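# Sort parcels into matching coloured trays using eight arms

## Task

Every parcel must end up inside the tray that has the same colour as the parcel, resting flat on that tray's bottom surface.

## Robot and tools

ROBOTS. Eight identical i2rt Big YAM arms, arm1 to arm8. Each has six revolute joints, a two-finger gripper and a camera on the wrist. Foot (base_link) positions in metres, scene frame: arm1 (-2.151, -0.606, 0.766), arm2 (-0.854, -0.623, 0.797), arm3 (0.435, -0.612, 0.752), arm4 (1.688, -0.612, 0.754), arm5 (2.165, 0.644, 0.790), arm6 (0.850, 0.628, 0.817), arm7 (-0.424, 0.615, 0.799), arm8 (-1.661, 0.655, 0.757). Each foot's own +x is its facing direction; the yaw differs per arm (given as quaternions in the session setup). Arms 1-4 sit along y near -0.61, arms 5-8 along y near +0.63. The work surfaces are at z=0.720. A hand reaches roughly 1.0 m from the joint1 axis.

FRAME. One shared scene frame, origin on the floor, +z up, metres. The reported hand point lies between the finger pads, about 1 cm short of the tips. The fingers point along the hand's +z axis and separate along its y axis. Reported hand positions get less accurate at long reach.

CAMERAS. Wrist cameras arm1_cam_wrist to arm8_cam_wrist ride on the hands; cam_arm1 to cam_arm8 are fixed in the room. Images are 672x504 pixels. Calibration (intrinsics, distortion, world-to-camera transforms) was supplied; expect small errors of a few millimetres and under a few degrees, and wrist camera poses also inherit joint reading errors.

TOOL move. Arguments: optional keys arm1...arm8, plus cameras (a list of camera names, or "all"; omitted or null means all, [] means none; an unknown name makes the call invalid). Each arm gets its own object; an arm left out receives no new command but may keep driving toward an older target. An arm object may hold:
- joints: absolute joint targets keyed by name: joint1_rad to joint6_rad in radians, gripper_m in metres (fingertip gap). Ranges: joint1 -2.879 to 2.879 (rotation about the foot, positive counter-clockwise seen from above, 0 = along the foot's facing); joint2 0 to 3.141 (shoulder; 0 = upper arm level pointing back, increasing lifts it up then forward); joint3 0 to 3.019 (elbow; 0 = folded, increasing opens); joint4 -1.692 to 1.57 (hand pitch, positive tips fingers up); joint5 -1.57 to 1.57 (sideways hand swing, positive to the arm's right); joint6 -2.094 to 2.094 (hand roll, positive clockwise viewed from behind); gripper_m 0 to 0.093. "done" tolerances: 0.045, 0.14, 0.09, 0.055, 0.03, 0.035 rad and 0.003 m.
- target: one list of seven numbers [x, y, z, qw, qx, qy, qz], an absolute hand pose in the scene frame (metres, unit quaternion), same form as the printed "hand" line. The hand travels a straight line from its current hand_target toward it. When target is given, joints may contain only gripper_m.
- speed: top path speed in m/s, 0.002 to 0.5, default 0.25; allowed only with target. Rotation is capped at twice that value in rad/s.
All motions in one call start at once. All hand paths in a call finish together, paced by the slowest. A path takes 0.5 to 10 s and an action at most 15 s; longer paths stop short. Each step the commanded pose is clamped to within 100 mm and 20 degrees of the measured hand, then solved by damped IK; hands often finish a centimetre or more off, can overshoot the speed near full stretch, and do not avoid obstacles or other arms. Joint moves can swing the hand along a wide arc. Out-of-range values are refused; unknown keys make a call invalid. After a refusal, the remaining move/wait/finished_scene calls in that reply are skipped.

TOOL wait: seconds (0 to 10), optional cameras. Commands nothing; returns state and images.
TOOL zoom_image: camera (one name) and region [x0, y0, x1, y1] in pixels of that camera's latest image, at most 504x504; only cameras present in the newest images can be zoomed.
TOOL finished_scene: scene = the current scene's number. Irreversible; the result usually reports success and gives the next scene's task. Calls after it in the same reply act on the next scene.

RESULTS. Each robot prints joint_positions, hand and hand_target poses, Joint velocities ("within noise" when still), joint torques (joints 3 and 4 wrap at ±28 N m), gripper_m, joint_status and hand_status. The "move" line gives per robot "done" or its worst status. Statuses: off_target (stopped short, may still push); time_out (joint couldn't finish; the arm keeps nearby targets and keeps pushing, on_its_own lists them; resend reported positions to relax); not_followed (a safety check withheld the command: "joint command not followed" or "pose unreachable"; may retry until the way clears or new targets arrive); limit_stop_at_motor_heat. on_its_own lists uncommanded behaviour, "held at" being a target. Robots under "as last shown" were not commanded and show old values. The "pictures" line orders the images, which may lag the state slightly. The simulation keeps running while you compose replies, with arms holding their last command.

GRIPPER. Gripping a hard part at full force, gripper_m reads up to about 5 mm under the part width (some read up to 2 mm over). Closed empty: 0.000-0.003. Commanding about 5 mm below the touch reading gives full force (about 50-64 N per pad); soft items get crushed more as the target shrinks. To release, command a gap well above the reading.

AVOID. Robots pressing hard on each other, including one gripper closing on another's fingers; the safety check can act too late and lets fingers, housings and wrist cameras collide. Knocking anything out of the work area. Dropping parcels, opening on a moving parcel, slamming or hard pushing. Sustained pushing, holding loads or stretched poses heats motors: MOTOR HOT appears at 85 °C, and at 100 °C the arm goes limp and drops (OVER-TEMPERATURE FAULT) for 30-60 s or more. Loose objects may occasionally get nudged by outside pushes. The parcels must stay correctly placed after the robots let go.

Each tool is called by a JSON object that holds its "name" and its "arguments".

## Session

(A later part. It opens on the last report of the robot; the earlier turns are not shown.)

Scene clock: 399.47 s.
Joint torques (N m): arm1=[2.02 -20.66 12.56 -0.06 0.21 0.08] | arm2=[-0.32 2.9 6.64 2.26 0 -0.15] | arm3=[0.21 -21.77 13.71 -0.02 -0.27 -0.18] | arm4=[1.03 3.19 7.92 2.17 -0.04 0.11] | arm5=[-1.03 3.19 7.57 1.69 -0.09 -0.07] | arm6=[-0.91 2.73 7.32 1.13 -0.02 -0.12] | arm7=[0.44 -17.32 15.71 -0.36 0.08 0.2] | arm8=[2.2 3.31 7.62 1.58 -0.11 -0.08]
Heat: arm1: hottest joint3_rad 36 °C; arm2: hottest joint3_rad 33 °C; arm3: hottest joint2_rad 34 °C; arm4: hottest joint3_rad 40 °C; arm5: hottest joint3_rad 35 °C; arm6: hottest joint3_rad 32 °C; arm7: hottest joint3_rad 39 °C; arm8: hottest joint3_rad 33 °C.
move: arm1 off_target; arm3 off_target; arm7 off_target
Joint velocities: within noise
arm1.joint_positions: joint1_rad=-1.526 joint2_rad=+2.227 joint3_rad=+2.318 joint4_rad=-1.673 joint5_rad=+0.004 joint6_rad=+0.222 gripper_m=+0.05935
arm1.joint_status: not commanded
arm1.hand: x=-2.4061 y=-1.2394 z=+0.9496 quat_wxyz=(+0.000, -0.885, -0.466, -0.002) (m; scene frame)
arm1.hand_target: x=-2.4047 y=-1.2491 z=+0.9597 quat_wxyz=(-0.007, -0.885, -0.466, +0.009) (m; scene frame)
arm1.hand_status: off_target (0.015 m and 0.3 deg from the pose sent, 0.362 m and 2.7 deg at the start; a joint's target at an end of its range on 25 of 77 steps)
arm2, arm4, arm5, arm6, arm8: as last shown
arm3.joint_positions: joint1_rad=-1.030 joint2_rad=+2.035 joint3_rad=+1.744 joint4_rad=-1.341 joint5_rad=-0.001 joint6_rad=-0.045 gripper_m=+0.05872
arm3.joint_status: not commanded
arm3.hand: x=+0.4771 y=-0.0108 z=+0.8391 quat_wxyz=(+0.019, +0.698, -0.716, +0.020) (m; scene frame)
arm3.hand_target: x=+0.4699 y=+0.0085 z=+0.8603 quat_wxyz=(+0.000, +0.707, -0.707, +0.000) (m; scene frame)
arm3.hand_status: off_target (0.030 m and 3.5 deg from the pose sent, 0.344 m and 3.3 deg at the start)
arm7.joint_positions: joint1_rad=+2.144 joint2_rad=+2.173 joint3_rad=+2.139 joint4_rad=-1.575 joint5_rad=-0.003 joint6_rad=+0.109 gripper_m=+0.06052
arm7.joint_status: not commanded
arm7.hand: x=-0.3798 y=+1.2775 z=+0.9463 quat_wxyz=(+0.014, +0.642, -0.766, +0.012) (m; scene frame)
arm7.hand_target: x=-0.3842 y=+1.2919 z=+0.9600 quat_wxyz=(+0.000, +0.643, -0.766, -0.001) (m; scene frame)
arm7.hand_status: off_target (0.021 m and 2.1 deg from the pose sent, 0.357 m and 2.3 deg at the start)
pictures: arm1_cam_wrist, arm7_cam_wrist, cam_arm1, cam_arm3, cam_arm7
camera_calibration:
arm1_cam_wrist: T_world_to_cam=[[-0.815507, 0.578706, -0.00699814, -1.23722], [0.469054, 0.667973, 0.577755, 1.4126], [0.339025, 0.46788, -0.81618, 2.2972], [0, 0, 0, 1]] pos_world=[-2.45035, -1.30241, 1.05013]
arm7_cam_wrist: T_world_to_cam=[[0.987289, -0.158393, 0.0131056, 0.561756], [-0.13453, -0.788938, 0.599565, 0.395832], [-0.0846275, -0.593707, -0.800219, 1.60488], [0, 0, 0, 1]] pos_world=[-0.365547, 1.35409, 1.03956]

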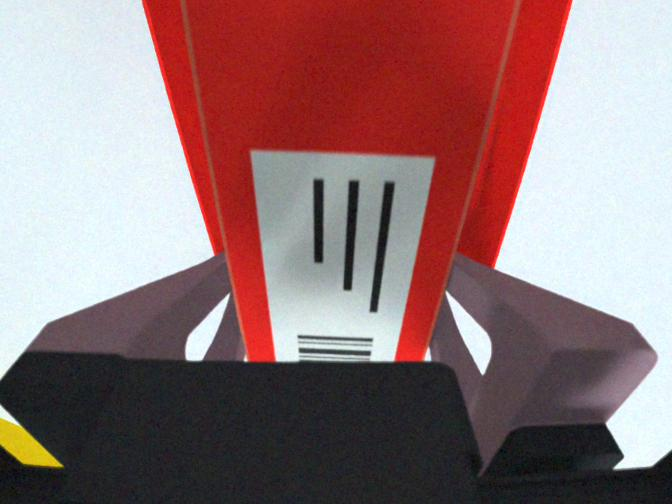

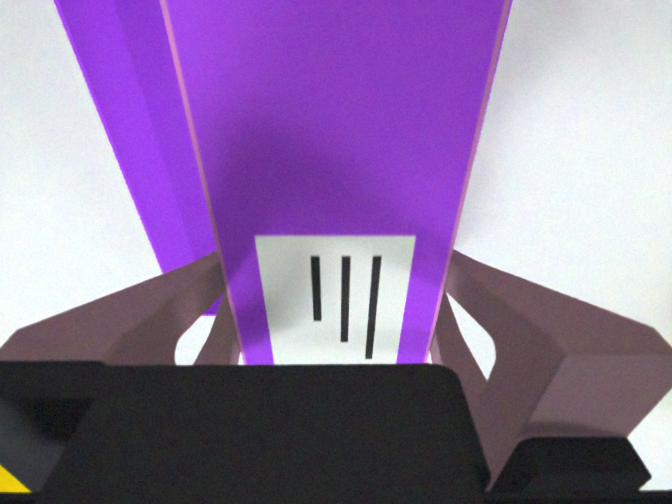

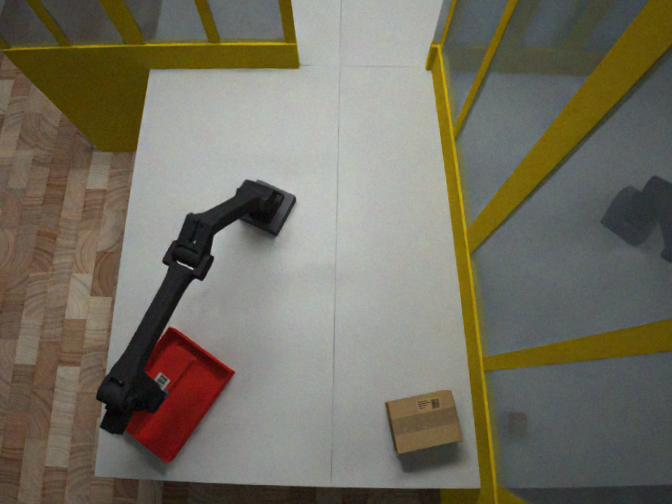

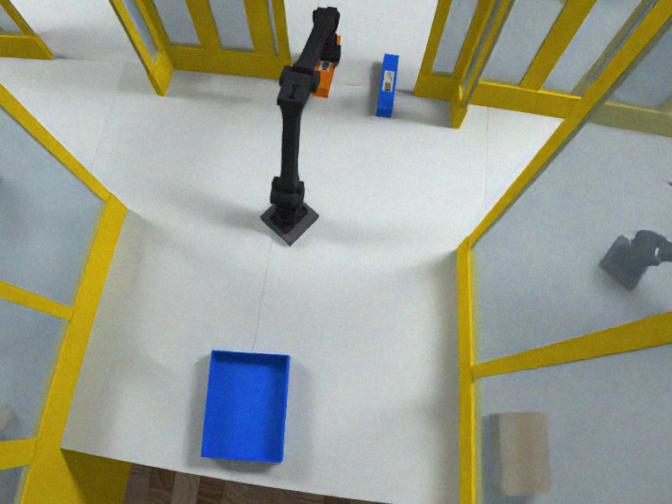

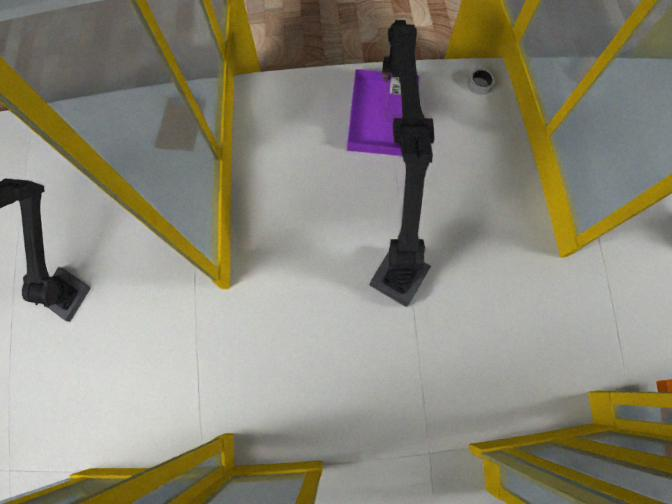

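{"name": "move", "arguments": {"arm7": {"target":[-0.409,1.299,0.790,0,0.6428,-0.7660,0],"speed":0.15}, "arm1": {"target":[-2.412,-1.258,0.790,0,0.8849,0.4656,0],"speed":0.15}, "arm3": {"target":[0.47,0.005,0.765,0,-0.7071,0.7071,0],"speed":0.12}, "cameras": ["arm1_cam_wrist","arm7_cam_wrist"]}}

Scene clock: 437.43 s.
Joint torques (N m): arm1=[1.32 -20.84 8.36 0.84 0.21 0.02] | arm2=[-0.32 2.96 6.64 2.26 0 -0.15] | arm3=[0.21 -21.48 8.59 0.62 -0.27 -0.17] | arm4=[1.03 3.14 7.91 2.17 -0.04 0.1] | arm5=[-0.38 2.78 7.5 1.81 -0.12 -0.04] | arm6=[-0.91 2.73 7.32 1.13 -0.01 -0.12] | arm7=[0.5 -18.67 8.83 0.43 0.08 0.18] | arm8=[2.2 3.49 7.58 1.58 -0.13 -0.06]
Heat: arm1: hottest joint3_rad 39 °C; arm2: hottest joint3_rad 33 °C; arm3: hottest joint3_rad 36 °C; arm4: hottest joint3_rad 39 °C; arm5: hottest joint3_rad 36 °C; arm6: hottest joint3_rad 32 °C; arm7: hottest joint3_rad 45 °C; arm8: hottest joint3_rad 32 °C.
move: arm1 done; arm3 done; arm7 done
Joint velocities: within noise
arm1.joint_positions: joint1_rad=-1.526 joint2_rad=+2.324 joint3_rad=+2.093 joint4_rad=-1.348 joint5_rad=+0.004 joint6_rad=+0.222 gripper_m=+0.05935
arm1.joint_status: not commanded
arm1.hand: x=-2.4117 y=-1.2561 z=+0.7991 quat_wxyz=(-0.001, -0.885, -0.466, +0.000) (m; scene frame)
arm1.hand_target: x=-2.4121 y=-1.2579 z=+0.7901 quat_wxyz=(+0.000, -0.885, -0.466, +0.000) (m; scene frame)
arm1.hand_status: done (0.009 m and 0.2 deg from the pose sent, 0.161 m and 0.3 deg at the start)
arm2, arm4, arm5, arm6, arm8: as last shown
arm3.joint_positions: joint1_rad=-1.030 joint2_rad=+2.104 joint3_rad=+1.660 joint4_rad=-1.144 joint5_rad=-0.001 joint6_rad=-0.045 gripper_m=+0.05872
arm3.joint_status: not commanded
arm3.hand: x=+0.4782 y=+0.0003 z=+0.7680 quat_wxyz=(+0.003, +0.698, -0.716, +0.005) (m; scene frame)
arm3.hand_target: x=+0.4701 y=+0.0048 z=+0.7651 quat_wxyz=(+0.000, +0.707, -0.707, +0.000) (m; scene frame)
arm3.hand_status: done (0.010 m and 1.6 deg from the pose sent, 0.076 m and 3.4 deg at the start)
arm7.joint_positions: joint1_rad=+2.181 joint2_rad=+2.296 joint3_rad=+1.960 joint4_rad=-1.235 joint5_rad=-0.003 joint6_rad=+0.145 gripper_m=+0.06052
arm7.joint_status: not commanded
arm7.hand: x=-0.4032 y=+1.2990 z=+0.7984 quat_wxyz=(+0.000, +0.643, -0.766, -0.002) (m; scene frame)
arm7.hand_target: x=-0.4089 y=+1.2989 z=+0.7901 quat_wxyz=(+0.000, +0.643, -0.766, +0.000) (m; scene frame)
arm7.hand_status: done (0.010 m and 0.3 deg from the pose sent, 0.161 m and 2.1 deg at the start)
pictures: arm1_cam_wrist, arm7_cam_wrist
camera_calibration:
arm1_cam_wrist: T_world_to_cam=[[-0.815512, 0.57869, -0.00762931, -1.23271], [0.470269, 0.670289, 0.574073, 1.52208], [0.337324, 0.464575, -0.818769, 2.17794], [0, 0, 0, 1]] pos_world=[-2.45575, -1.31869, 0.900035]
arm7_cam_wrist: T_world_to_cam=[[0.987243, -0.158912, 0.00990721, 0.593419], [-0.136295, -0.811291, 0.568534, 0.551316], [-0.0823094, -0.562632, -0.8226, 1.47571], [0, 0, 0, 1]] pos_world=[-0.389242, 1.37186, 0.894596]

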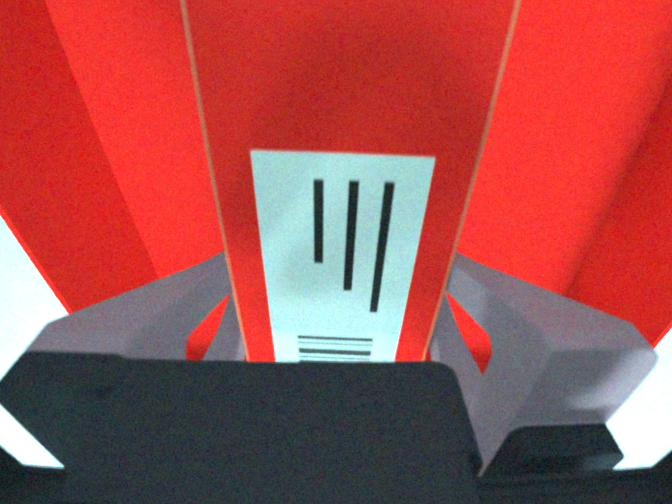

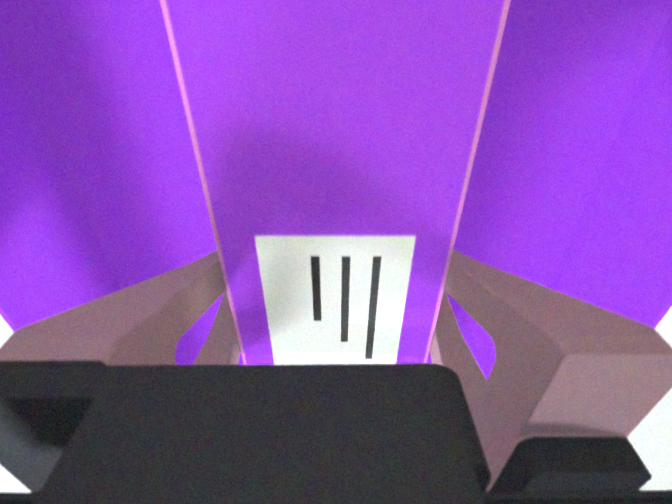

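{"name": "move", "arguments": {"arm1": {"target":[-2.412,-1.256,0.768,0,0.8849,0.4656,0],"speed":0.1}, "arm7": {"target":[-0.409,1.299,0.765,0,0.6428,-0.766,0],"speed":0.1}, "arm3": {"target":[0.475,0.0,0.752,0,-0.7071,0.7071,0],"speed":0.1}, "cameras": []}}

Scene clock: 485.67 s.
Joint torques (N m): arm1=[1.44 -20.42 7.61 0.7 0.19 0] | arm2=[-0.32 2.9 6.64 2.26 0 -0.15] | arm3=[-0.26 -21.19 8.35 0.69 -0.25 -0.22] | arm4=[1.08 3.19 7.92 2.17 -0.03 0.11] | arm5=[-0.32 2.84 7.49 1.81 -0.1 -0.05] | arm6=[-0.91 2.78 7.32 1.14 -0.01 -0.13] | arm7=[0.44 -18.37 8.57 0.58 0.09 0.21] | arm8=[2.26 3.31 7.68 1.61 -0.11 -0.08]
Heat: arm1: hottest joint2_rad 39 °C; arm2: hottest joint3_rad 33 °C; arm3: hottest joint2_rad 37 °C; arm4: hottest joint3_rad 39 °C; arm5: hottest joint3_rad 36 °C; arm6: hottest joint3_rad 32 °C; arm7: hottest joint3_rad 41 °C; arm8: hottest joint3_rad 32 °C.
move: arm1 off_target; arm3 done; arm7 off_target
Joint velocities: within noise
arm1.joint_positions: joint1_rad=-1.526 joint2_rad=+2.327 joint3_rad=+2.065 joint4_rad=-1.299 joint5_rad=+0.004 joint6_rad=+0.222 gripper_m=+0.05935
arm1.joint_status: not commanded
arm1.hand: x=-2.4124 y=-1.2581 z=+0.7865 quat_wxyz=(-0.007, -0.885, -0.466, +0.006) (m; scene frame)
arm1.hand_target: x=-2.4120 y=-1.2556 z=+0.7683 quat_wxyz=(+0.000, -0.885, -0.466, +0.000) (m; scene frame)
arm1.hand_status: off_target (0.019 m and 1.1 deg from the pose sent, 0.031 m and 0.2 deg at the start)
arm2.joint_positions: joint1_rad=-1.382 joint2_rad=+0.595 joint3_rad=+1.433 joint4_rad=-1.410 joint5_rad=+0.000 joint6_rad=-0.466 gripper_m=+0.09293
arm2.joint_status: not commanded
arm2.hand: x=-0.7587 y=-0.4380 z=+1.3474 quat_wxyz=(-0.456, +0.618, -0.623, -0.149) (m; scene frame)
arm2.hand_target: x=-0.7556 y=-0.4353 z=+1.3471 quat_wxyz=(-0.458, +0.620, -0.621, -0.145) (m; scene frame)
arm2.hand_status: not commanded
arm3.joint_positions: joint1_rad=-1.030 joint2_rad=+2.104 joint3_rad=+1.632 joint4_rad=-1.109 joint5_rad=-0.001 joint6_rad=-0.049 gripper_m=+0.05872
arm3.joint_status: not commanded
arm3.hand: x=+0.4780 y=-0.0030 z=+0.7577 quat_wxyz=(+0.001, +0.700, -0.714, +0.003) (m; scene frame)
arm3.hand_target: x=+0.4751 y=-0.0001 z=+0.7520 quat_wxyz=(+0.000, +0.707, -0.707, +0.000) (m; scene frame)
arm3.hand_status: done (0.007 m and 1.2 deg from the pose sent, 0.016 m and 1.6 deg at the start)
arm4.joint_positions: joint1_rad=+1.860 joint2_rad=+0.599 joint3_rad=+1.436 joint4_rad=-1.410 joint5_rad=+0.011 joint6_rad=-0.323 gripper_m=+0.09291
arm4.joint_status: not commanded
arm4.hand: x=+1.4967 y=-0.5360 z=+1.3057 quat_wxyz=(-0.154, +0.876, -0.009, -0.457) (m; scene frame)
arm4.hand_target: x=+1.4932 y=-0.5372 z=+1.3049 quat_wxyz=(-0.151, +0.875, -0.006, -0.459) (m; scene frame)
arm4.hand_status: not commanded
arm5: as last shown
arm6.joint_positions: joint1_rad=-1.134 joint2_rad=+0.602 joint3_rad=+1.428 joint4_rad=-1.392 joint5_rad=+0.001 joint6_rad=-0.181 gripper_m=+0.09288
arm6.joint_status: not commanded
arm6.hand: x=+0.8112 y=+0.4172 z=+1.3670 quat_wxyz=(-0.273, -0.620, -0.619, +0.396) (m; scene frame)
arm6.hand_target: x=+0.8108 y=+0.4195 z=+1.3665 quat_wxyz=(-0.271, -0.620, -0.620, +0.396) (m; scene frame)
arm6.hand_status: not commanded
arm7.joint_positions: joint1_rad=+2.181 joint2_rad=+2.320 joint3_rad=+1.944 joint4_rad=-1.190 joint5_rad=-0.002 joint6_rad=+0.145 gripper_m=+0.06052
arm7.joint_status: not commanded
arm7.hand: x=-0.4031 y=+1.3006 z=+0.7766 quat_wxyz=(-0.002, +0.642, -0.766, -0.004) (m; scene frame)
arm7.hand_target: x=-0.4088 y=+1.2987 z=+0.7651 quat_wxyz=(+0.000, +0.643, -0.766, +0.000) (m; scene frame)
arm7.hand_status: off_target (0.013 m and 0.5 deg from the pose sent, 0.034 m and 0.2 deg at the start)
arm8.joint_positions: joint1_rad=+0.395 joint2_rad=+0.599 joint3_rad=+1.434 joint4_rad=-1.410 joint5_rad=+0.001 joint6_rad=-0.203 gripper_m=+0.09292
arm8.joint_status: not commanded
arm8.hand: x=-1.7058 y=+0.4505 z=+1.3072 quat_wxyz=(-0.261, -0.624, -0.618, +0.400) (m; scene frame)
arm8.hand_target: x=-1.7055 y=+0.4480 z=+1.3072 quat_wxyz=(-0.262, -0.620, -0.620, +0.402) (m; scene frame)
arm8.hand_status: not commanded
pictures: none
No camera images: "cameras" was empty.

{"name": "move", "arguments": {"arm1": {"target":[-2.412,-1.256,0.757,0,0.8849,0.4656,0],"speed":0.1}, "arm7": {"target":[-0.409,1.299,0.757,0,0.6428,-0.766,0],"speed":0.1}, "arm3": {"joints":{"gripper_m":0.093}}, "cameras": ["arm1_cam_wrist","arm7_cam_wrist"]}}

{"name": "move", "arguments": {"arm3": {"target":[0.475,0.0,0.93,0,-0.7071,0.7071,0],"speed":0.3}, "arm1": {"joints":{"gripper_m":0.093}}, "arm7": {"joints":{"gripper_m":0.093}}, "cameras": []}}

Scene clock: 494.83 s.
Joint torques (N m): arm1=[1.38 -20.95 7.64 0.83 0.19 -0.01] | arm2=[-0.32 2.9 6.64 2.26 0 -0.15] | arm3=[-0.44 -21.13 8.32 0.59 -0.26 -0.22] | arm4=[1.03 3.14 7.92 2.17 -0.03 0.1] | arm5=[-0.09 2.9 7.38 1.87 -0.08 -0.02] | arm6=[-0.97 2.73 7.34 1.14 -0.01 -0.12] | arm7=[0.5 -18.02 8.14 0.55 0.09 0.19] | arm8=[2.14 3.43 7.6 1.57 -0.12 -0.06]
Heat: arm1: hottest joint2_rad 38 °C; arm2: hottest joint3_rad 33 °C; arm3: hottest joint2_rad 36 °C; arm4: hottest joint3_rad 39 °C; arm5: hottest joint3_rad 36 °C; arm6: hottest joint3_rad 32 °C; arm7: hottest joint3_rad 41 °C; arm8: hottest joint3_rad 32 °C.
move: arm1 off_target; arm3 done; arm7 off_target
Joint velocities: within noise
arm1.joint_positions: joint1_rad=-1.526 joint2_rad=+2.336 joint3_rad=+2.054 joint4_rad=-1.277 joint5_rad=+0.004 joint6_rad=+0.222 gripper_m=+0.05935
arm1.joint_status: not commanded
arm1.hand: x=-2.4125 y=-1.2585 z=+0.7760 quat_wxyz=(-0.007, -0.885, -0.466, +0.007) (m; scene frame)
arm1.hand_target: x=-2.4119 y=-1.2556 z=+0.7573 quat_wxyz=(+0.000, -0.885, -0.466, +0.000) (m; scene frame)
arm1.hand_status: off_target (0.019 m and 1.1 deg from the pose sent, 0.030 m and 1.1 deg at the start)
arm2, arm4, arm5, arm6, arm8: as last shown
arm3.joint_positions: joint1_rad=-1.030 joint2_rad=+2.104 joint3_rad=+1.632 joint4_rad=-1.109 joint5_rad=-0.001 joint6_rad=-0.049 gripper_m=+0.09297
arm3.joint_status: all done
arm3.hand: x=+0.4780 y=-0.0030 z=+0.7577 quat_wxyz=(+0.001, +0.700, -0.714, +0.003) (m; scene frame)
arm3.hand_target: x=+0.4751 y=-0.0001 z=+0.7520 quat_wxyz=(+0.000, +0.707, -0.707, +0.000) (m; scene frame)
arm3.hand_status: not commanded
arm7.joint_positions: joint1_rad=+2.181 joint2_rad=+2.324 joint3_rad=+1.944 joint4_rad=-1.175 joint5_rad=-0.002 joint6_rad=+0.145 gripper_m=+0.06052
arm7.joint_status: not commanded
arm7.hand: x=-0.4030 y=+1.3035 z=+0.7738 quat_wxyz=(-0.005, +0.642, -0.766, -0.008) (m; scene frame)
arm7.hand_target: x=-0.4088 y=+1.2986 z=+0.7572 quat_wxyz=(+0.000, +0.643, -0.766, +0.000) (m; scene frame)
arm7.hand_status: off_target (0.018 m and 1.1 deg from the pose sent, 0.021 m and 0.5 deg at the start)
pictures: arm1_cam_wrist, arm7_cam_wrist
camera_calibration:
arm1_cam_wrist: T_world_to_cam=[[-0.815492, 0.578645, -0.0119399, -1.22887], [0.474219, 0.679865, 0.559375, 1.5703], [0.331797, 0.450503, -0.828829, 2.13723], [0, 0, 0, 1]] pos_world=[-2.45593, -1.31934, 0.878339]
arm7_cam_wrist: T_world_to_cam=[[0.987176, -0.159422, 0.00828406, 0.596121], [-0.137092, -0.820035, 0.555652, 0.59004], [-0.0817897, -0.549662, -0.831374, 1.44816], [0, 0, 0, 1]] pos_world=[-0.389141, 1.37489, 0.871169]

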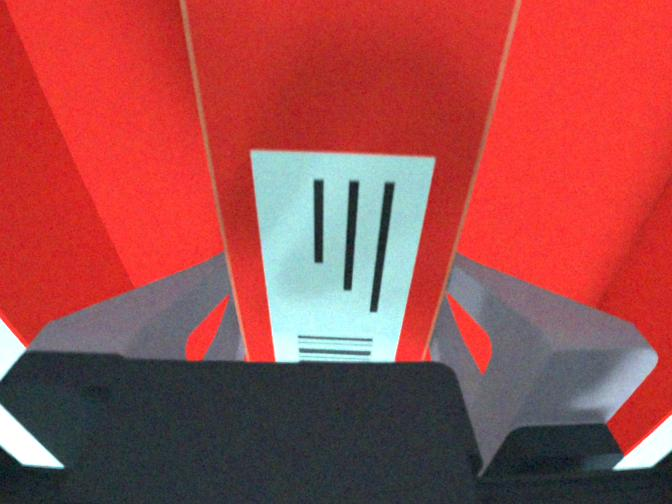

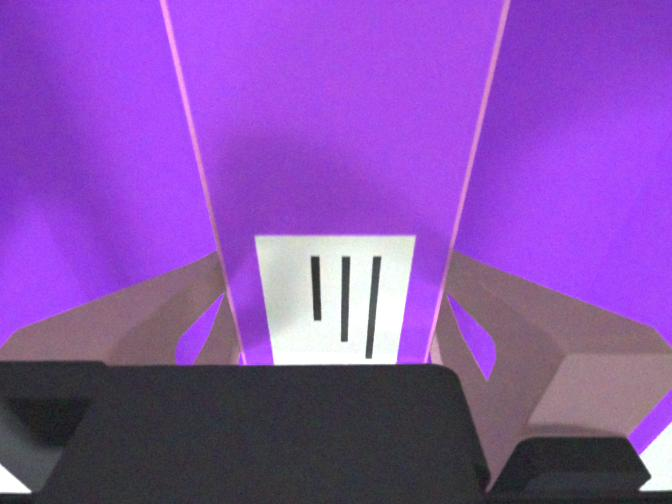

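Scene clock: 496.43 s.
Joint torques (N m): arm1=[1.2 -20.6 7.72 0.76 0.19 0] | arm2=[-0.32 2.9 6.64 2.26 -0.01 -0.15] | arm3=[-0.56 -21.07 14.11 -0.38 -0.25 -0.22] | arm4=[1.03 3.14 7.92 2.18 -0.03 0.11] | arm5=[-0.09 2.9 7.45 1.88 -0.07 -0.05] | arm6=[-0.91 2.73 7.31 1.14 -0.01 -0.12] | arm7=[0.56 -18.02 8.12 0.55 0.1 0.2] | arm8=[2.26 3.43 7.6 1.65 -0.13 -0.09]
Heat: arm1: hottest joint2_rad 38 °C; arm2: hottest joint3_rad 33 °C; arm3: hottest joint2_rad 36 °C; arm4: hottest joint3_rad 39 °C; arm5: hottest joint3_rad 36 °C; arm6: hottest joint3_rad 32 °C; arm7: hottest joint3_rad 40 °C; arm8: hottest joint3_rad 32 °C.
move: arm1 done; arm3 off_target; arm7 done
Joint velocities: within noise
arm1.joint_positions: joint1_rad=-1.526 joint2_rad=+2.336 joint3_rad=+2.054 joint4_rad=-1.277 joint5_rad=+0.004 joint6_rad=+0.222 gripper_m=+0.09289
arm1.joint_status: all done
arm1.hand: x=-2.4125 y=-1.2585 z=+0.7760 quat_wxyz=(-0.007, -0.885, -0.466, +0.007) (m; scene frame)
arm1.hand_target: x=-2.4119 y=-1.2556 z=+0.7573 quat_wxyz=(+0.000, -0.885, -0.466, +0.000) (m; scene frame)
arm1.hand_status: not commanded
arm2, arm4, arm5, arm6, arm8: as last shown
arm3.joint_positions: joint1_rad=-1.030 joint2_rad=+1.974 joint3_rad=+1.837 joint4_rad=-1.483 joint5_rad=-0.001 joint6_rad=-0.050 gripper_m=+0.09297
arm3.joint_status: not commanded
arm3.hand: x=+0.4764 y=-0.0151 z=+0.9099 quat_wxyz=(+0.015, +0.700, -0.714, +0.016) (m; scene frame)
arm3.hand_target: x=+0.4750 y=-0.0012 z=+0.9301 quat_wxyz=(-0.001, +0.707, -0.707, +0.000) (m; scene frame)
arm3.hand_status: off_target (0.025 m and 2.7 deg from the pose sent, 0.172 m and 1.2 deg at the start; pose on its path clipped on 10 of 48 steps)
arm7.joint_positions: joint1_rad=+2.181 joint2_rad=+2.324 joint3_rad=+1.944 joint4_rad=-1.175 joint5_rad=-0.002 joint6_rad=+0.146 gripper_m=+0.09294
arm7.joint_status: all done
arm7.hand: x=-0.4030 y=+1.3035 z=+0.7738 quat_wxyz=(-0.005, +0.642, -0.766, -0.008) (m; scene frame)
arm7.hand_target: x=-0.4088 y=+1.2986 z=+0.7572 quat_wxyz=(+0.000, +0.643, -0.766, +0.000) (m; scene frame)
arm7.hand_status: not commanded
pictures: none
No camera images: "cameras" was empty.

{"name": "move", "arguments": {"arm3": {"target":[0.739,0.01,0.92,0,-0.7071,0.7071,0],"speed":0.3}, "arm1": {"target":[-2.412,-1.256,0.95,0,0.8849,0.4656,0],"speed":0.2}, "arm7": {"target":[-0.409,1.299,0.95,0,0.6428,-0.766,0],"speed":0.2}, "cameras": ["arm3_cam_wrist"]}}

Scene clock: 505.70 s.
Joint torques (N m): arm1=[1.44 -20.78 12.41 -0.13 0.22 0.03] | arm2=[-0.32 2.96 6.64 2.26 0 -0.15] | arm3=[-0.5 -23.65 14.27 -0.44 -0.2 -0.25] | arm4=[1.03 3.14 7.92 2.17 -0.04 0.1] | arm5=[-0.38 2.49 7.39 1.83 -0.08 -0.07] | arm6=[-0.91 2.78 7.32 1.14 -0.01 -0.12] | arm7=[0.38 -18.43 15.46 -0.32 0.06 0.19] | arm8=[2.02 3.25 7.71 1.66 -0.11 -0.05]
Heat: arm1: hottest joint2_rad 38 °C; arm2: hottest joint3_rad 33 °C; arm3: hottest joint2_rad 36 °C; arm4: hottest joint3_rad 39 °C; arm5: hottest joint3_rad 36 °C; arm6: hottest joint3_rad 32 °C; arm7: hottest joint3_rad 41 °C; arm8: hottest joint3_rad 32 °C.
move: arm1 off_target; arm3 off_target; arm7 off_target
Joint velocities: within noise
arm1.joint_positions: joint1_rad=-1.526 joint2_rad=+2.258 joint3_rad=+2.353 joint4_rad=-1.673 joint5_rad=+0.004 joint6_rad=+0.222 gripper_m=+0.09289
arm1.joint_status: not commanded
arm1.hand: x=-2.4094 y=-1.2477 z=+0.9424 quat_wxyz=(-0.001, -0.885, -0.466, +0.000) (m; scene frame)
arm1.hand_target: x=-2.4118 y=-1.2553 z=+0.9497 quat_wxyz=(-0.007, -0.885, -0.466, +0.008) (m; scene frame)
arm1.hand_status: off_target (0.012 m and 0.2 deg from the pose sent, 0.174 m and 1.1 deg at the start; a joint's target at an end of its range on 32 of 63 steps)
arm2, arm4, arm6, arm8: as last shown
arm3.joint_positions: joint1_rad=-1.417 joint2_rad=+2.235 joint3_rad=+2.263 joint4_rad=-1.636 joint5_rad=-0.001 joint6_rad=-0.438 gripper_m=+0.09297
arm3.joint_status: not commanded
arm3.hand: x=+0.7354 y=-0.0011 z=+0.9090 quat_wxyz=(+0.013, +0.700, -0.714, +0.005) (m; scene frame)
arm3.hand_target: x=+0.7387 y=+0.0092 z=+0.9199 quat_wxyz=(-0.001, +0.707, -0.707, +0.000) (m; scene frame)
arm3.hand_status: off_target (0.016 m and 2.0 deg from the pose sent, 0.264 m and 2.7 deg at the start)
arm5.joint_positions: joint1_rad=+0.609 joint2_rad=+0.625 joint3_rad=+1.427 joint4_rad=-1.371 joint5_rad=+0.119 joint6_rad=-0.097 gripper_m=+0.09397
arm5.joint_status: not commanded
arm5.hand: x=+1.9428 y=+0.5833 z=+1.3387 quat_wxyz=(+0.006, +0.861, +0.167, -0.480) (m; scene frame)
arm5.hand_target: x=+1.9454 y=+0.5825 z=+1.3512 quat_wxyz=(+0.009, +0.854, +0.167, -0.492) (m; scene frame)
arm5.hand_status: not commanded
arm7.joint_positions: joint1_rad=+2.181 joint2_rad=+2.202 joint3_rad=+2.146 joint4_rad=-1.563 joint5_rad=-0.002 joint6_rad=+0.146 gripper_m=+0.09294
arm7.joint_status: not commanded
arm7.hand: x=-0.4038 y=+1.2838 z=+0.9302 quat_wxyz=(+0.016, +0.642, -0.766, +0.016) (m; scene frame)
arm7.hand_target: x=-0.4091 y=+1.2976 z=+0.9501 quat_wxyz=(+0.000, +0.643, -0.766, -0.001) (m; scene frame)
arm7.hand_status: off_target (0.025 m and 2.6 deg from the pose sent, 0.176 m and 1.1 deg at the start)
pictures: arm3_cam_wrist
camera_calibration:
arm3_cam_wrist: T_world_to_cam=[[0.999713, -0.0239129, -0.00106557, -0.735401], [-0.0184271, -0.797258, 0.603357, -0.529912], [-0.0152775, -0.603165, -0.79747, 0.859478], [0, 0, 0, 1]] pos_world=[0.738556, 0.0783445, 1.00435]

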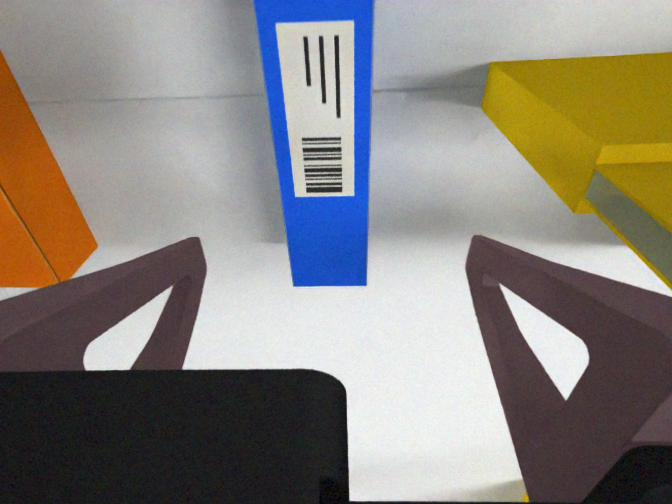

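{"name": "move", "arguments": {"arm3": {"target":[0.733,0.0,0.755,0,-0.7071,0.7071,0],"speed":0.18}, "arm1": {"joints":{"joint2_rad":0.6,"joint3_rad":1.43,"joint4_rad":-1.4}}, "arm7": {"joints":{"joint2_rad":0.6,"joint3_rad":1.43,"joint4_rad":-1.4}}, "cameras": ["arm3_cam_wrist"]}}

{"name": "move", "arguments": {"arm3": {"joints":{"gripper_m":0.048}}, "arm5": {"target":[1.489,0.393,0.96,0,1,0,0],"speed":0.35}, "cameras": ["cam_arm3"]}}

Scene clock: 523.53 s.
Joint torques (N m): arm1=[1.44 3.78 6.42 2.17 0.18 0.01] | arm2=[-0.32 2.9 6.64 2.28 -0.01 -0.15] | arm3=[-0.26 -24.41 9.26 0.59 -0.19 -0.2] | arm4=[1.03 3.14 7.92 2.17 -0.04 0.11] | arm5=[-0.09 3.31 7.54 1.84 -0.09 -0.07] | arm6=[-0.91 2.73 7.32 1.14 -0.01 -0.12] | arm7=[0.44 1.55 7.42 1.74 0.05 0.17] | arm8=[2.2 3.49 7.61 1.66 -0.12 -0.06]
Heat: arm1: hottest joint2_rad 38 °C; arm2: hottest joint3_rad 33 °C; arm3: hottest joint2_rad 34 °C; arm4: hottest joint3_rad 39 °C; arm5: hottest joint3_rad 36 °C; arm6: hottest joint3_rad 32 °C; arm7: hottest joint3_rad 43 °C; arm8: hottest joint3_rad 32 °C.
move: arm1 done; arm3 done; arm7 done
Joint velocities: within noise
arm1.joint_positions: joint1_rad=-1.526 joint2_rad=+0.597 joint3_rad=+1.438 joint4_rad=-1.413 joint5_rad=+0.004 joint6_rad=+0.222 gripper_m=+0.09289
arm1.joint_status: all done
arm1.hand: x=-2.2313 y=-0.7936 z=+1.3187 quat_wxyz=(-0.314, -0.776, -0.406, +0.366) (m; scene frame)
arm1.hand_target: x=-2.2330 y=-0.7974 z=+1.3170 quat_wxyz=(-0.315, -0.776, -0.405, +0.367) (m; scene frame)
arm1.hand_status: not commanded
arm2, arm4, arm5, arm6, arm8: as last shown
arm3.joint_positions: joint1_rad=-1.417 joint2_rad=+2.288 joint3_rad=+1.942 joint4_rad=-1.253 joint5_rad=-0.001 joint6_rad=-0.438 gripper_m=+0.09297
arm3.joint_status: not commanded
arm3.hand: x=+0.7332 y=-0.0066 z=+0.7529 quat_wxyz=(+0.009, +0.700, -0.714, +0.004) (m; scene frame)
arm3.hand_target: x=+0.7330 y=-0.0001 z=+0.7550 quat_wxyz=(+0.000, +0.707, -0.707, +0.000) (m; scene frame)
arm3.hand_status: done (0.007 m and 1.6 deg from the pose sent, 0.154 m and 1.9 deg at the start)
arm7.joint_positions: joint1_rad=+2.181 joint2_rad=+0.597 joint3_rad=+1.440 joint4_rad=-1.413 joint5_rad=-0.002 joint6_rad=+0.146 gripper_m=+0.09294
arm7.joint_status: all done
arm7.hand: x=-0.4172 y=+0.8211 z=+1.3520 quat_wxyz=(-0.319, +0.563, -0.672, -0.360) (m; scene frame)
arm7.hand_target: x=-0.4186 y=+0.8256 z=+1.3494 quat_wxyz=(-0.317, +0.563, -0.672, -0.362) (m; scene frame)
arm7.hand_status: not commanded
pictures: arm3_cam_wrist
camera_calibration:
arm3_cam_wrist: T_world_to_cam=[[0.999721, -0.0234688, 0.00266566, -0.736222], [-0.0204189, -0.801997, 0.596979, -0.433922], [-0.0118725, -0.596867, -0.802252, 0.732876], [0, 0, 0, 1]] pos_world=[0.735857, 0.0721474, 0.848957]

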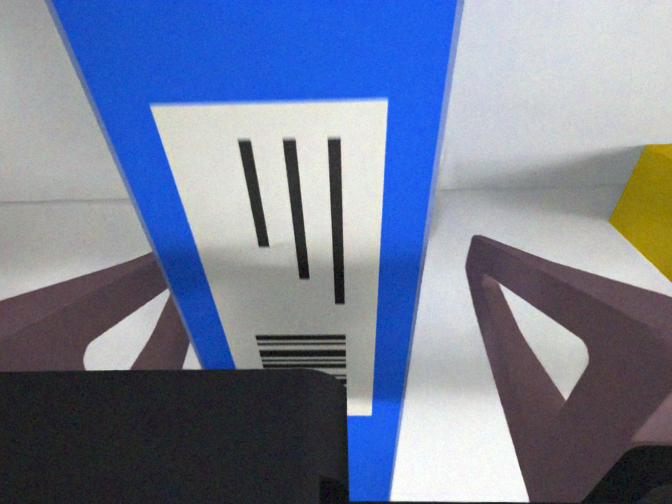

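Scene clock: 526.47 s.
Joint torques (N m): arm1=[1.38 3.96 6.42 2.17 0.17 0.02] | arm2=[-0.32 2.96 6.64 2.26 -0.01 -0.15] | arm3=[-0.44 -24.53 9.21 0.55 -0.2 -0.2] | arm4=[1.03 3.14 7.92 2.17 -0.04 0.11] | arm5=[-1.49 -21.19 9.91 -0.01 -0.19 0.05] | arm6=[-0.91 2.73 7.34 1.13 -0.01 -0.12] | arm7=[0.56 1.44 7.36 1.77 0.04 0.17] | arm8=[1.96 3.55 7.56 1.62 -0.12 -0.08]
Heat: arm1: hottest joint2_rad 38 °C; arm2: hottest joint3_rad 33 °C; arm3: hottest joint2_rad 34 °C; arm4: hottest joint3_rad 39 °C; arm5: hottest joint3_rad 36 °C; arm6: hottest joint3_rad 32 °C; arm7: hottest joint3_rad 43 °C; arm8: hottest joint3_rad 32 °C.
move: arm3 off_target; arm5 off_target
Joint velocities: within noise
arm1, arm2, arm4, arm6, arm7, arm8: as last shown
arm1.joint_positions: joint1_rad=-1.526 joint2_rad=+0.597 joint3_rad=+1.438 joint4_rad=-1.413 joint5_rad=+0.004 joint6_rad=+0.222 gripper_m=+0.09290
arm3.joint_positions: joint1_rad=-1.417 joint2_rad=+2.288 joint3_rad=+1.942 joint4_rad=-1.253 joint5_rad=-0.001 joint6_rad=-0.439 gripper_m=+0.05887
arm3.joint_status: gripper_m off_target (ended at +0.05890, target +0.04800)
arm3.hand: x=+0.7332 y=-0.0066 z=+0.7529 quat_wxyz=(+0.009, +0.701, -0.713, +0.004) (m; scene frame)
arm3.hand_target: x=+0.7330 y=-0.0001 z=+0.7550 quat_wxyz=(+0.000, +0.707, -0.707, +0.000) (m; scene frame)
arm3.hand_status: not commanded
arm5.joint_positions: joint1_rad=+0.621 joint2_rad=+2.332 joint3_rad=+2.434 joint4_rad=-1.675 joint5_rad=-0.002 joint6_rad=+0.344 gripper_m=+0.09397
arm5.joint_status: not commanded
arm5.hand: x=+1.4983 y=+0.3923 z=+0.9369 quat_wxyz=(-0.002, +1.000, +0.008, +0.004) (m; scene frame)
arm5.hand_target: x=+1.4903 y=+0.3935 z=+0.9598 quat_wxyz=(+0.006, +1.000, +0.000, -0.017) (m; scene frame)
arm5.hand_status: off_target (0.025 m and 1.1 deg from the pose sent, 0.621 m and 61.1 deg at the start; a joint's target at an end of its range on 23 of 88 steps)
pictures: cam_arm3

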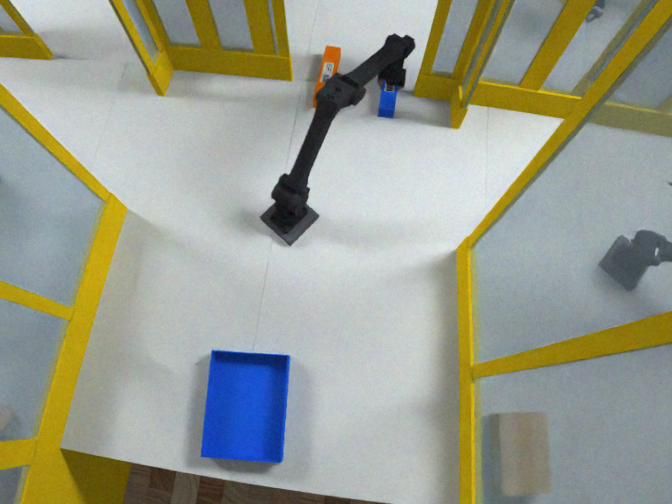

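{"name": "move", "arguments": {"arm3": {"target":[0.59,-0.30,1.08,0,-0.7071,0.7071,0],"speed":0.35}, "cameras": []}}

{"name": "move", "arguments": {"arm3": {"joints":{"joint1_rad":2.11,"joint6_rad":-0.154}}, "arm6": {"joints":{"joint1_rad":-1.49,"joint6_rad":-0.02}}, "cameras": ["arm3_cam_wrist"]}}

Scene clock: 552.07 s.
Joint torques (N m): arm1=[1.26 3.78 6.42 2.14 0.19 0] | arm2=[-0.32 2.96 6.64 2.26 -0.01 -0.15] | arm3=[-1.03 -9.7 9.44 -0.09 -0.21 -0.23] | arm4=[1.03 3.19 7.92 2.17 -0.03 0.1] | arm5=[-1.38 -21.54 10.1 -0.02 -0.2 0.04] | arm6=[-0.97 2.78 7.32 1.13 -0.01 -0.12] | arm7=[0.26 1.38 7.35 1.74 0.05 0.17] | arm8=[2.08 3.37 7.62 1.63 -0.11 -0.08]
Heat: arm1: hottest joint3_rad 34 °C; arm2: hottest joint3_rad 33 °C; arm3: hottest joint2_rad 35 °C; arm4: hottest joint3_rad 39 °C; arm5: hottest joint3_rad 39 °C; arm6: hottest joint3_rad 32 °C; arm7: hottest joint3_rad 42 °C; arm8: hottest joint3_rad 32 °C.
move: arm3 off_target
Joint velocities: within noise
arm1, arm2, arm4, arm5, arm6, arm7, arm8: as last shown
arm3.joint_positions: joint1_rad=-1.417 joint2_rad=+1.238 joint3_rad=+1.393 joint4_rad=-1.674 joint5_rad=-0.001 joint6_rad=-0.446 gripper_m=+0.05887
arm3.joint_status: not commanded
arm3.hand: x=+0.5892 y=-0.2975 z=+1.0782 quat_wxyz=(-0.028, +0.703, -0.711, -0.009) (m; scene frame)
arm3.hand_target: x=+0.5900 y=-0.2999 z=+1.0793 quat_wxyz=(-0.025, +0.707, -0.707, -0.008) (m; scene frame)
arm3.hand_status: off_target (0.003 m and 3.5 deg from the pose sent, 0.462 m and 1.5 deg at the start; pose on its path clipped on 3 of 67 steps; a joint's target at an end of its range on 26 of 67 steps)
arm5.joint_positions: joint1_rad=+0.621 joint2_rad=+2.332 joint3_rad=+2.434 joint4_rad=-1.676 joint5_rad=-0.002 joint6_rad=+0.344 gripper_m=+0.09397
arm5.hand: x=+1.4984 y=+0.3923 z=+0.9369 quat_wxyz=(-0.003, +1.000, +0.008, +0.004) (m; scene frame)
pictures: none
No camera images: "cameras" was empty.

Scene clock: 554.70 s.
Joint torques (N m): arm1=[1.49 3.6 6.53 2.1 0.19 0] | arm2=[-0.32 2.96 6.65 2.26 0 -0.15] | arm3=[0.38 -12.45 9.44 -0.18 -0.13 0.11] | arm4=[1.03 3.14 7.92 2.17 -0.03 0.11] | arm5=[-1.2 -21.13 10.07 -0.1 -0.19 0.04] | arm6=[-1.38 2.73 7.34 1.11 0.01 0] | arm7=[0.38 1.38 7.38 1.78 0.06 0.17] | arm8=[2.02 3.25 7.66 1.55 -0.11 -0.06]
Heat: arm1: hottest joint3_rad 34 °C; arm2: hottest joint3_rad 33 °C; arm3: hottest joint2_rad 35 °C; arm4: hottest joint3_rad 39 °C; arm5: hottest joint3_rad 39 °C; arm6: hottest joint3_rad 32 °C; arm7: hottest joint3_rad 42 °C; arm8: hottest joint3_rad 32 °C.
move: arm3 done; arm6 done
Joint velocities: within noise
arm1, arm2, arm4, arm5, arm7, arm8: as last shown
arm3.joint_positions: joint1_rad=+2.099 joint2_rad=+1.265 joint3_rad=+1.393 joint4_rad=-1.674 joint5_rad=-0.003 joint6_rad=-0.169 gripper_m=+0.05877
arm3.joint_status: all done
arm3.hand: x=+0.4042 y=-0.9697 z=+1.0644 quat_wxyz=(+0.009, +0.676, +0.737, -0.005) (m; scene frame)
arm3.hand_target: x=+0.4087 y=-0.9634 z=+1.0744 quat_wxyz=(+0.015, +0.677, +0.736, -0.012) (m; scene frame)
arm3.hand_status: not commanded
arm6.joint_positions: joint1_rad=-1.480 joint2_rad=+0.602 joint3_rad=+1.428 joint4_rad=-1.392 joint5_rad=+0.001 joint6_rad=-0.029 gripper_m=+0.09288
arm6.joint_status: all done
arm6.hand: x=+0.7420 y=+0.4430 z=+1.3670 quat_wxyz=(-0.234, -0.753, -0.448, +0.421) (m; scene frame)
arm6.hand_target: x=+0.7414 y=+0.4459 z=+1.3665 quat_wxyz=(-0.233, -0.758, -0.441, +0.419) (m; scene frame)
arm6.hand_status: not commanded
pictures: arm3_cam_wrist
camera_calibration:
arm3_cam_wrist: T_world_to_cam=[[-0.996709, -0.0809524, 0.00418707, 0.318732], [-0.0643596, 0.821703, 0.56627, 0.225962], [-0.0492815, 0.564137, -0.824209, 1.56826], [0, 0, 0, 1]] pos_world=[0.409512, -1.04458, 1.16328]

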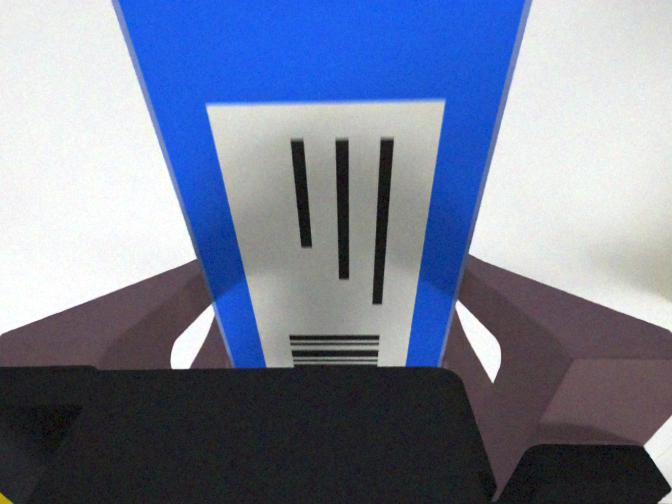

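{"name": "move", "arguments": {"arm3": {"target":[0.384,-1.302,0.89,0,0.6775,0.7355,0],"speed":0.35}, "arm6": {"target":[0.471,-0.01,0.90,0,0.7071,0.7071,0],"speed":0.35}, "cameras": ["cam_arm3","arm6_cam_wrist"]}}

{"name": "zoom_image", "arguments": {"camera": "cam_arm3", "region": [160, 320, 340, 480]}}

Scene clock: 564.87 s.
Joint torques (N m): arm1=[1.49 3.78 6.48 2.1 0.16 0.01] | arm2=[-0.32 2.96 6.64 2.26 -0.01 -0.15] | arm3=[0.5 -24.23 14.41 -0.34 0.01 0.12] | arm4=[1.03 3.14 7.92 2.17 -0.03 0.11] | arm5=[-1.14 -21.42 10.04 -0.09 -0.21 0.03] | arm6=[0.09 -19.08 13.11 -0.24 0.07 -0.18] | arm7=[0.44 1.38 7.42 1.77 0.05 0.18] | arm8=[2.02 3.25 7.6 1.62 -0.11 -0.07]
Heat: arm1: hottest joint3_rad 34 °C; arm2: hottest joint3_rad 33 °C; arm3: hottest joint2_rad 35 °C; arm4: hottest joint3_rad 39 °C; arm5: hottest joint3_rad 40 °C; arm6: hottest joint3_rad 33 °C; arm7: hottest joint3_rad 41 °C; arm8: hottest joint3_rad 32 °C.
move: arm3 off_target; arm6 off_target
Joint velocities: within noise
arm1, arm5, arm7: as last shown
arm2.joint_positions: joint1_rad=-1.382 joint2_rad=+0.595 joint3_rad=+1.433 joint4_rad=-1.410 joint5_rad=+0.000 joint6_rad=-0.466 gripper_m=+0.09293
arm2.joint_status: not commanded
arm2.hand: x=-0.7587 y=-0.4380 z=+1.3474 quat_wxyz=(-0.456, +0.618, -0.623, -0.149) (m; scene frame)
arm2.hand_target: x=-0.7556 y=-0.4353 z=+1.3471 quat_wxyz=(-0.458, +0.620, -0.621, -0.145) (m; scene frame)
arm2.hand_status: not commanded
arm3.joint_positions: joint1_rad=+2.099 joint2_rad=+2.220 joint3_rad=+2.162 joint4_rad=-1.549 joint5_rad=+0.001 joint6_rad=-0.169 gripper_m=+0.05878
arm3.joint_status: not commanded
arm3.hand: x=+0.3781 y=-1.2874 z=+0.8705 quat_wxyz=(-0.011, +0.676, +0.737, +0.018) (m; scene frame)
arm3.hand_target: x=+0.3842 y=-1.3008 z=+0.8901 quat_wxyz=(+0.001, +0.677, +0.736, +0.000) (m; scene frame)
arm3.hand_status: off_target (0.025 m and 2.5 deg from the pose sent, 0.376 m and 1.2 deg at the start)
arm4.joint_positions: joint1_rad=+1.860 joint2_rad=+0.599 joint3_rad=+1.436 joint4_rad=-1.410 joint5_rad=+0.011 joint6_rad=-0.323 gripper_m=+0.09291
arm4.joint_status: not commanded
arm4.hand: x=+1.4967 y=-0.5360 z=+1.3057 quat_wxyz=(-0.154, +0.876, -0.009, -0.457) (m; scene frame)
arm4.hand_target: x=+1.4932 y=-0.5372 z=+1.3049 quat_wxyz=(-0.151, +0.875, -0.006, -0.459) (m; scene frame)
arm4.hand_status: not commanded
arm6.joint_positions: joint1_rad=-1.498 joint2_rad=+2.455 joint3_rad=+2.442 joint4_rad=-1.596 joint5_rad=-0.002 joint6_rad=-0.527 gripper_m=+0.09289
arm6.joint_status: not commanded
arm6.hand: x=+0.4717 y=+0.0039 z=+0.8844 quat_wxyz=(+0.004, -0.713, -0.700, -0.019) (m; scene frame)
arm6.hand_target: x=+0.4714 y=-0.0091 z=+0.9002 quat_wxyz=(+0.000, -0.707, -0.707, +0.001) (m; scene frame)
arm6.hand_status: off_target (0.021 m and 2.4 deg from the pose sent, 0.705 m and 63.7 deg at the start)
arm8.joint_positions: joint1_rad=+0.395 joint2_rad=+0.599 joint3_rad=+1.434 joint4_rad=-1.410 joint5_rad=+0.001 joint6_rad=-0.203 gripper_m=+0.09292
arm8.joint_status: not commanded
arm8.hand: x=-1.7058 y=+0.4505 z=+1.3072 quat_wxyz=(-0.261, -0.624, -0.618, +0.400) (m; scene frame)
arm8.hand_target: x=-1.7055 y=+0.4480 z=+1.3072 quat_wxyz=(-0.262, -0.620, -0.620, +0.402) (m; scene frame)
arm8.hand_status: not commanded
pictures: arm6_cam_wrist, cam_arm3
camera_calibration:
arm6_cam_wrist: T_world_to_cam=[[-0.999832, 0.0116594, -0.0141248, 0.482613], [0.000828494, 0.799202, 0.601062, -0.529241], [0.0182966, 0.60095, -0.799077, 0.819988], [0, 0, 0, 1]] pos_world=[0.467967, -0.0754284, 0.980157]

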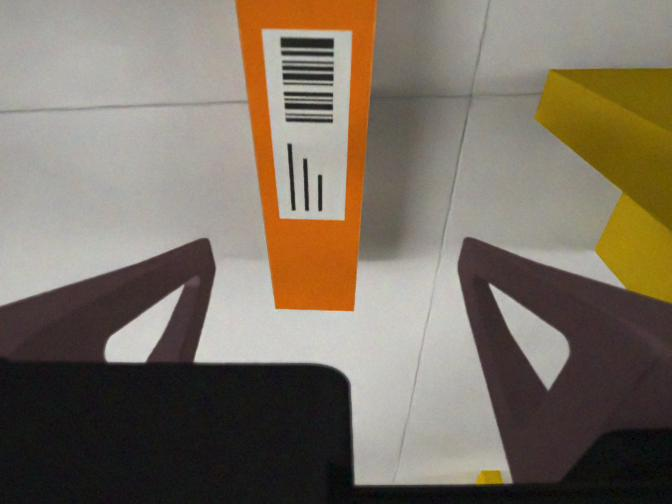

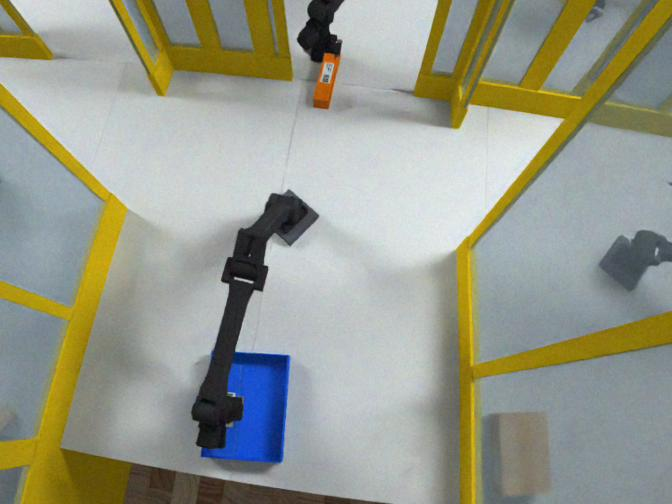

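Scaled by 2.800.

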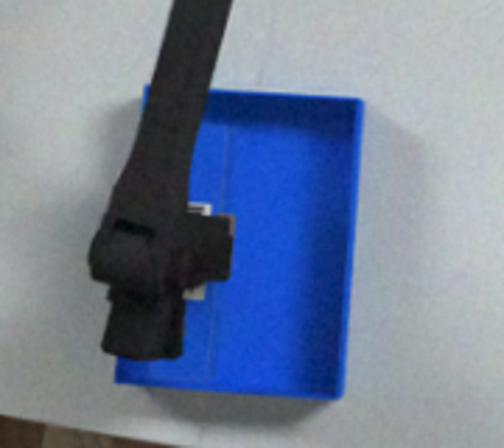

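{"name": "move", "arguments": {"arm3": {"target":[0.400,-1.300,0.80,0,0.6775,0.7355,0],"speed":0.15}, "arm6": {"target":[0.484,0.0,0.757,0,0.7071,0.7071,0],"speed":0.18}, "cameras": ["arm3_cam_wrist","arm6_cam_wrist"]}}

Scene clock: 582.63 s.
Joint torques (N m): arm1=[1.26 4.01 6.56 2.13 0.21 -0.04] | arm2=[-0.32 2.96 6.64 2.25 0 -0.15] | arm3=[0.56 -24.18 9.44 0.62 0.03 0.11] | arm4=[1.03 3.14 7.91 2.17 -0.04 0.11] | arm5=[-1.2 -21.66 10.02 -0.05 -0.21 -0.02] | arm6=[0.21 -19.14 8.54 0.54 0.06 -0.1] | arm7=[0.26 1.44 7.43 1.7 0.07 0.17] | arm8=[2.08 3.43 7.6 1.52 -0.12 -0.05]
Heat: arm1: hottest joint3_rad 33 °C; arm2: hottest joint3_rad 33 °C; arm3: hottest joint2_rad 38 °C; arm4: hottest joint3_rad 39 °C; arm5: hottest joint3_rad 41 °C; arm6: hottest joint3_rad 35 °C; arm7: hottest joint3_rad 40 °C; arm8: hottest joint3_rad 32 °C.
move: arm3 done; arm6 done
Joint velocities: within noise
arm1, arm2, arm4, arm5, arm7, arm8: as last shown
arm3.joint_positions: joint1_rad=+2.120 joint2_rad=+2.254 joint3_rad=+2.034 joint4_rad=-1.362 joint5_rad=+0.001 joint6_rad=-0.147 gripper_m=+0.05878
arm3.joint_status: not commanded
arm3.hand: x=+0.3927 y=-1.2944 z=+0.7996 quat_wxyz=(-0.004, +0.676, +0.737, +0.008) (m; scene frame)
arm3.hand_target: x=+0.4001 y=-1.2998 z=+0.8000 quat_wxyz=(+0.000, +0.677, +0.736, +0.000) (m; scene frame)
arm3.hand_status: done (0.009 m and 1.0 deg from the pose sent, 0.075 m and 2.5 deg at the start)
arm6.joint_positions: joint1_rad=-1.491 joint2_rad=+2.487 joint3_rad=+2.166 joint4_rad=-1.264 joint5_rad=-0.002 joint6_rad=-0.527 gripper_m=+0.09289
arm6.joint_status: not commanded
arm6.hand: x=+0.4802 y=+0.0078 z=+0.7580 quat_wxyz=(+0.001, -0.711, -0.703, -0.007) (m; scene frame)
arm6.hand_target: x=+0.4841 y=+0.0002 z=+0.7569 quat_wxyz=(+0.000, -0.707, -0.707, +0.000) (m; scene frame)
arm6.hand_status: done (0.009 m and 1.0 deg from the pose sent, 0.128 m and 2.4 deg at the start)
pictures: arm3_cam_wrist, arm6_cam_wrist
camera_calibration:
arm3_cam_wrist: T_world_to_cam=[[-0.996692, -0.081203, 0.00319937, 0.282663], [-0.0633644, 0.801185, 0.595053, 0.591979], [-0.0508834, 0.592882, -0.80368, 1.554], [0, 0, 0, 1]] pos_world=[0.398312, -1.37267, 0.895758]
arm6_cam_wrist: T_world_to_cam=[[-0.999989, 0.00420846, -0.00187653, 0.48007], [0.00231801, 0.811408, 0.584476, -0.44462], [0.00398238, 0.584466, -0.811409, 0.732919], [0, 0, 0, 1]] pos_world=[0.478177, -0.0696179, 0.855467]

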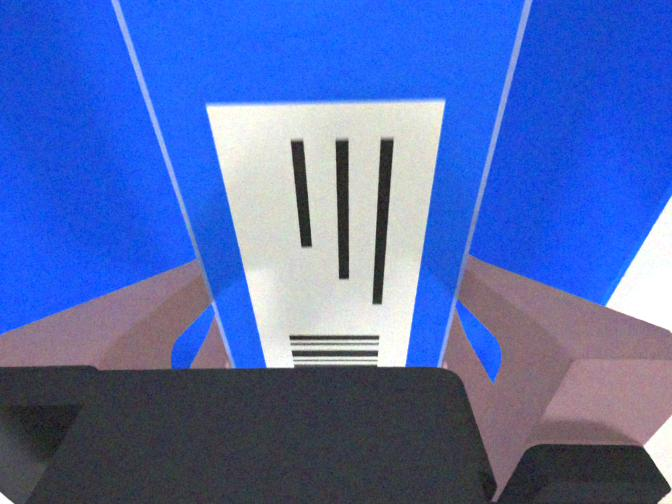

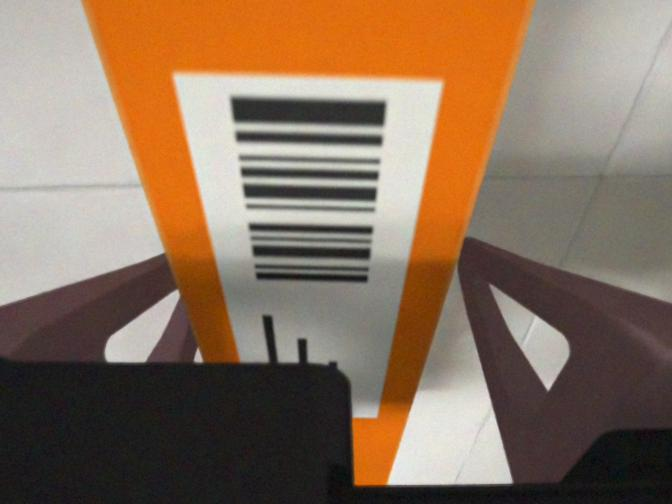

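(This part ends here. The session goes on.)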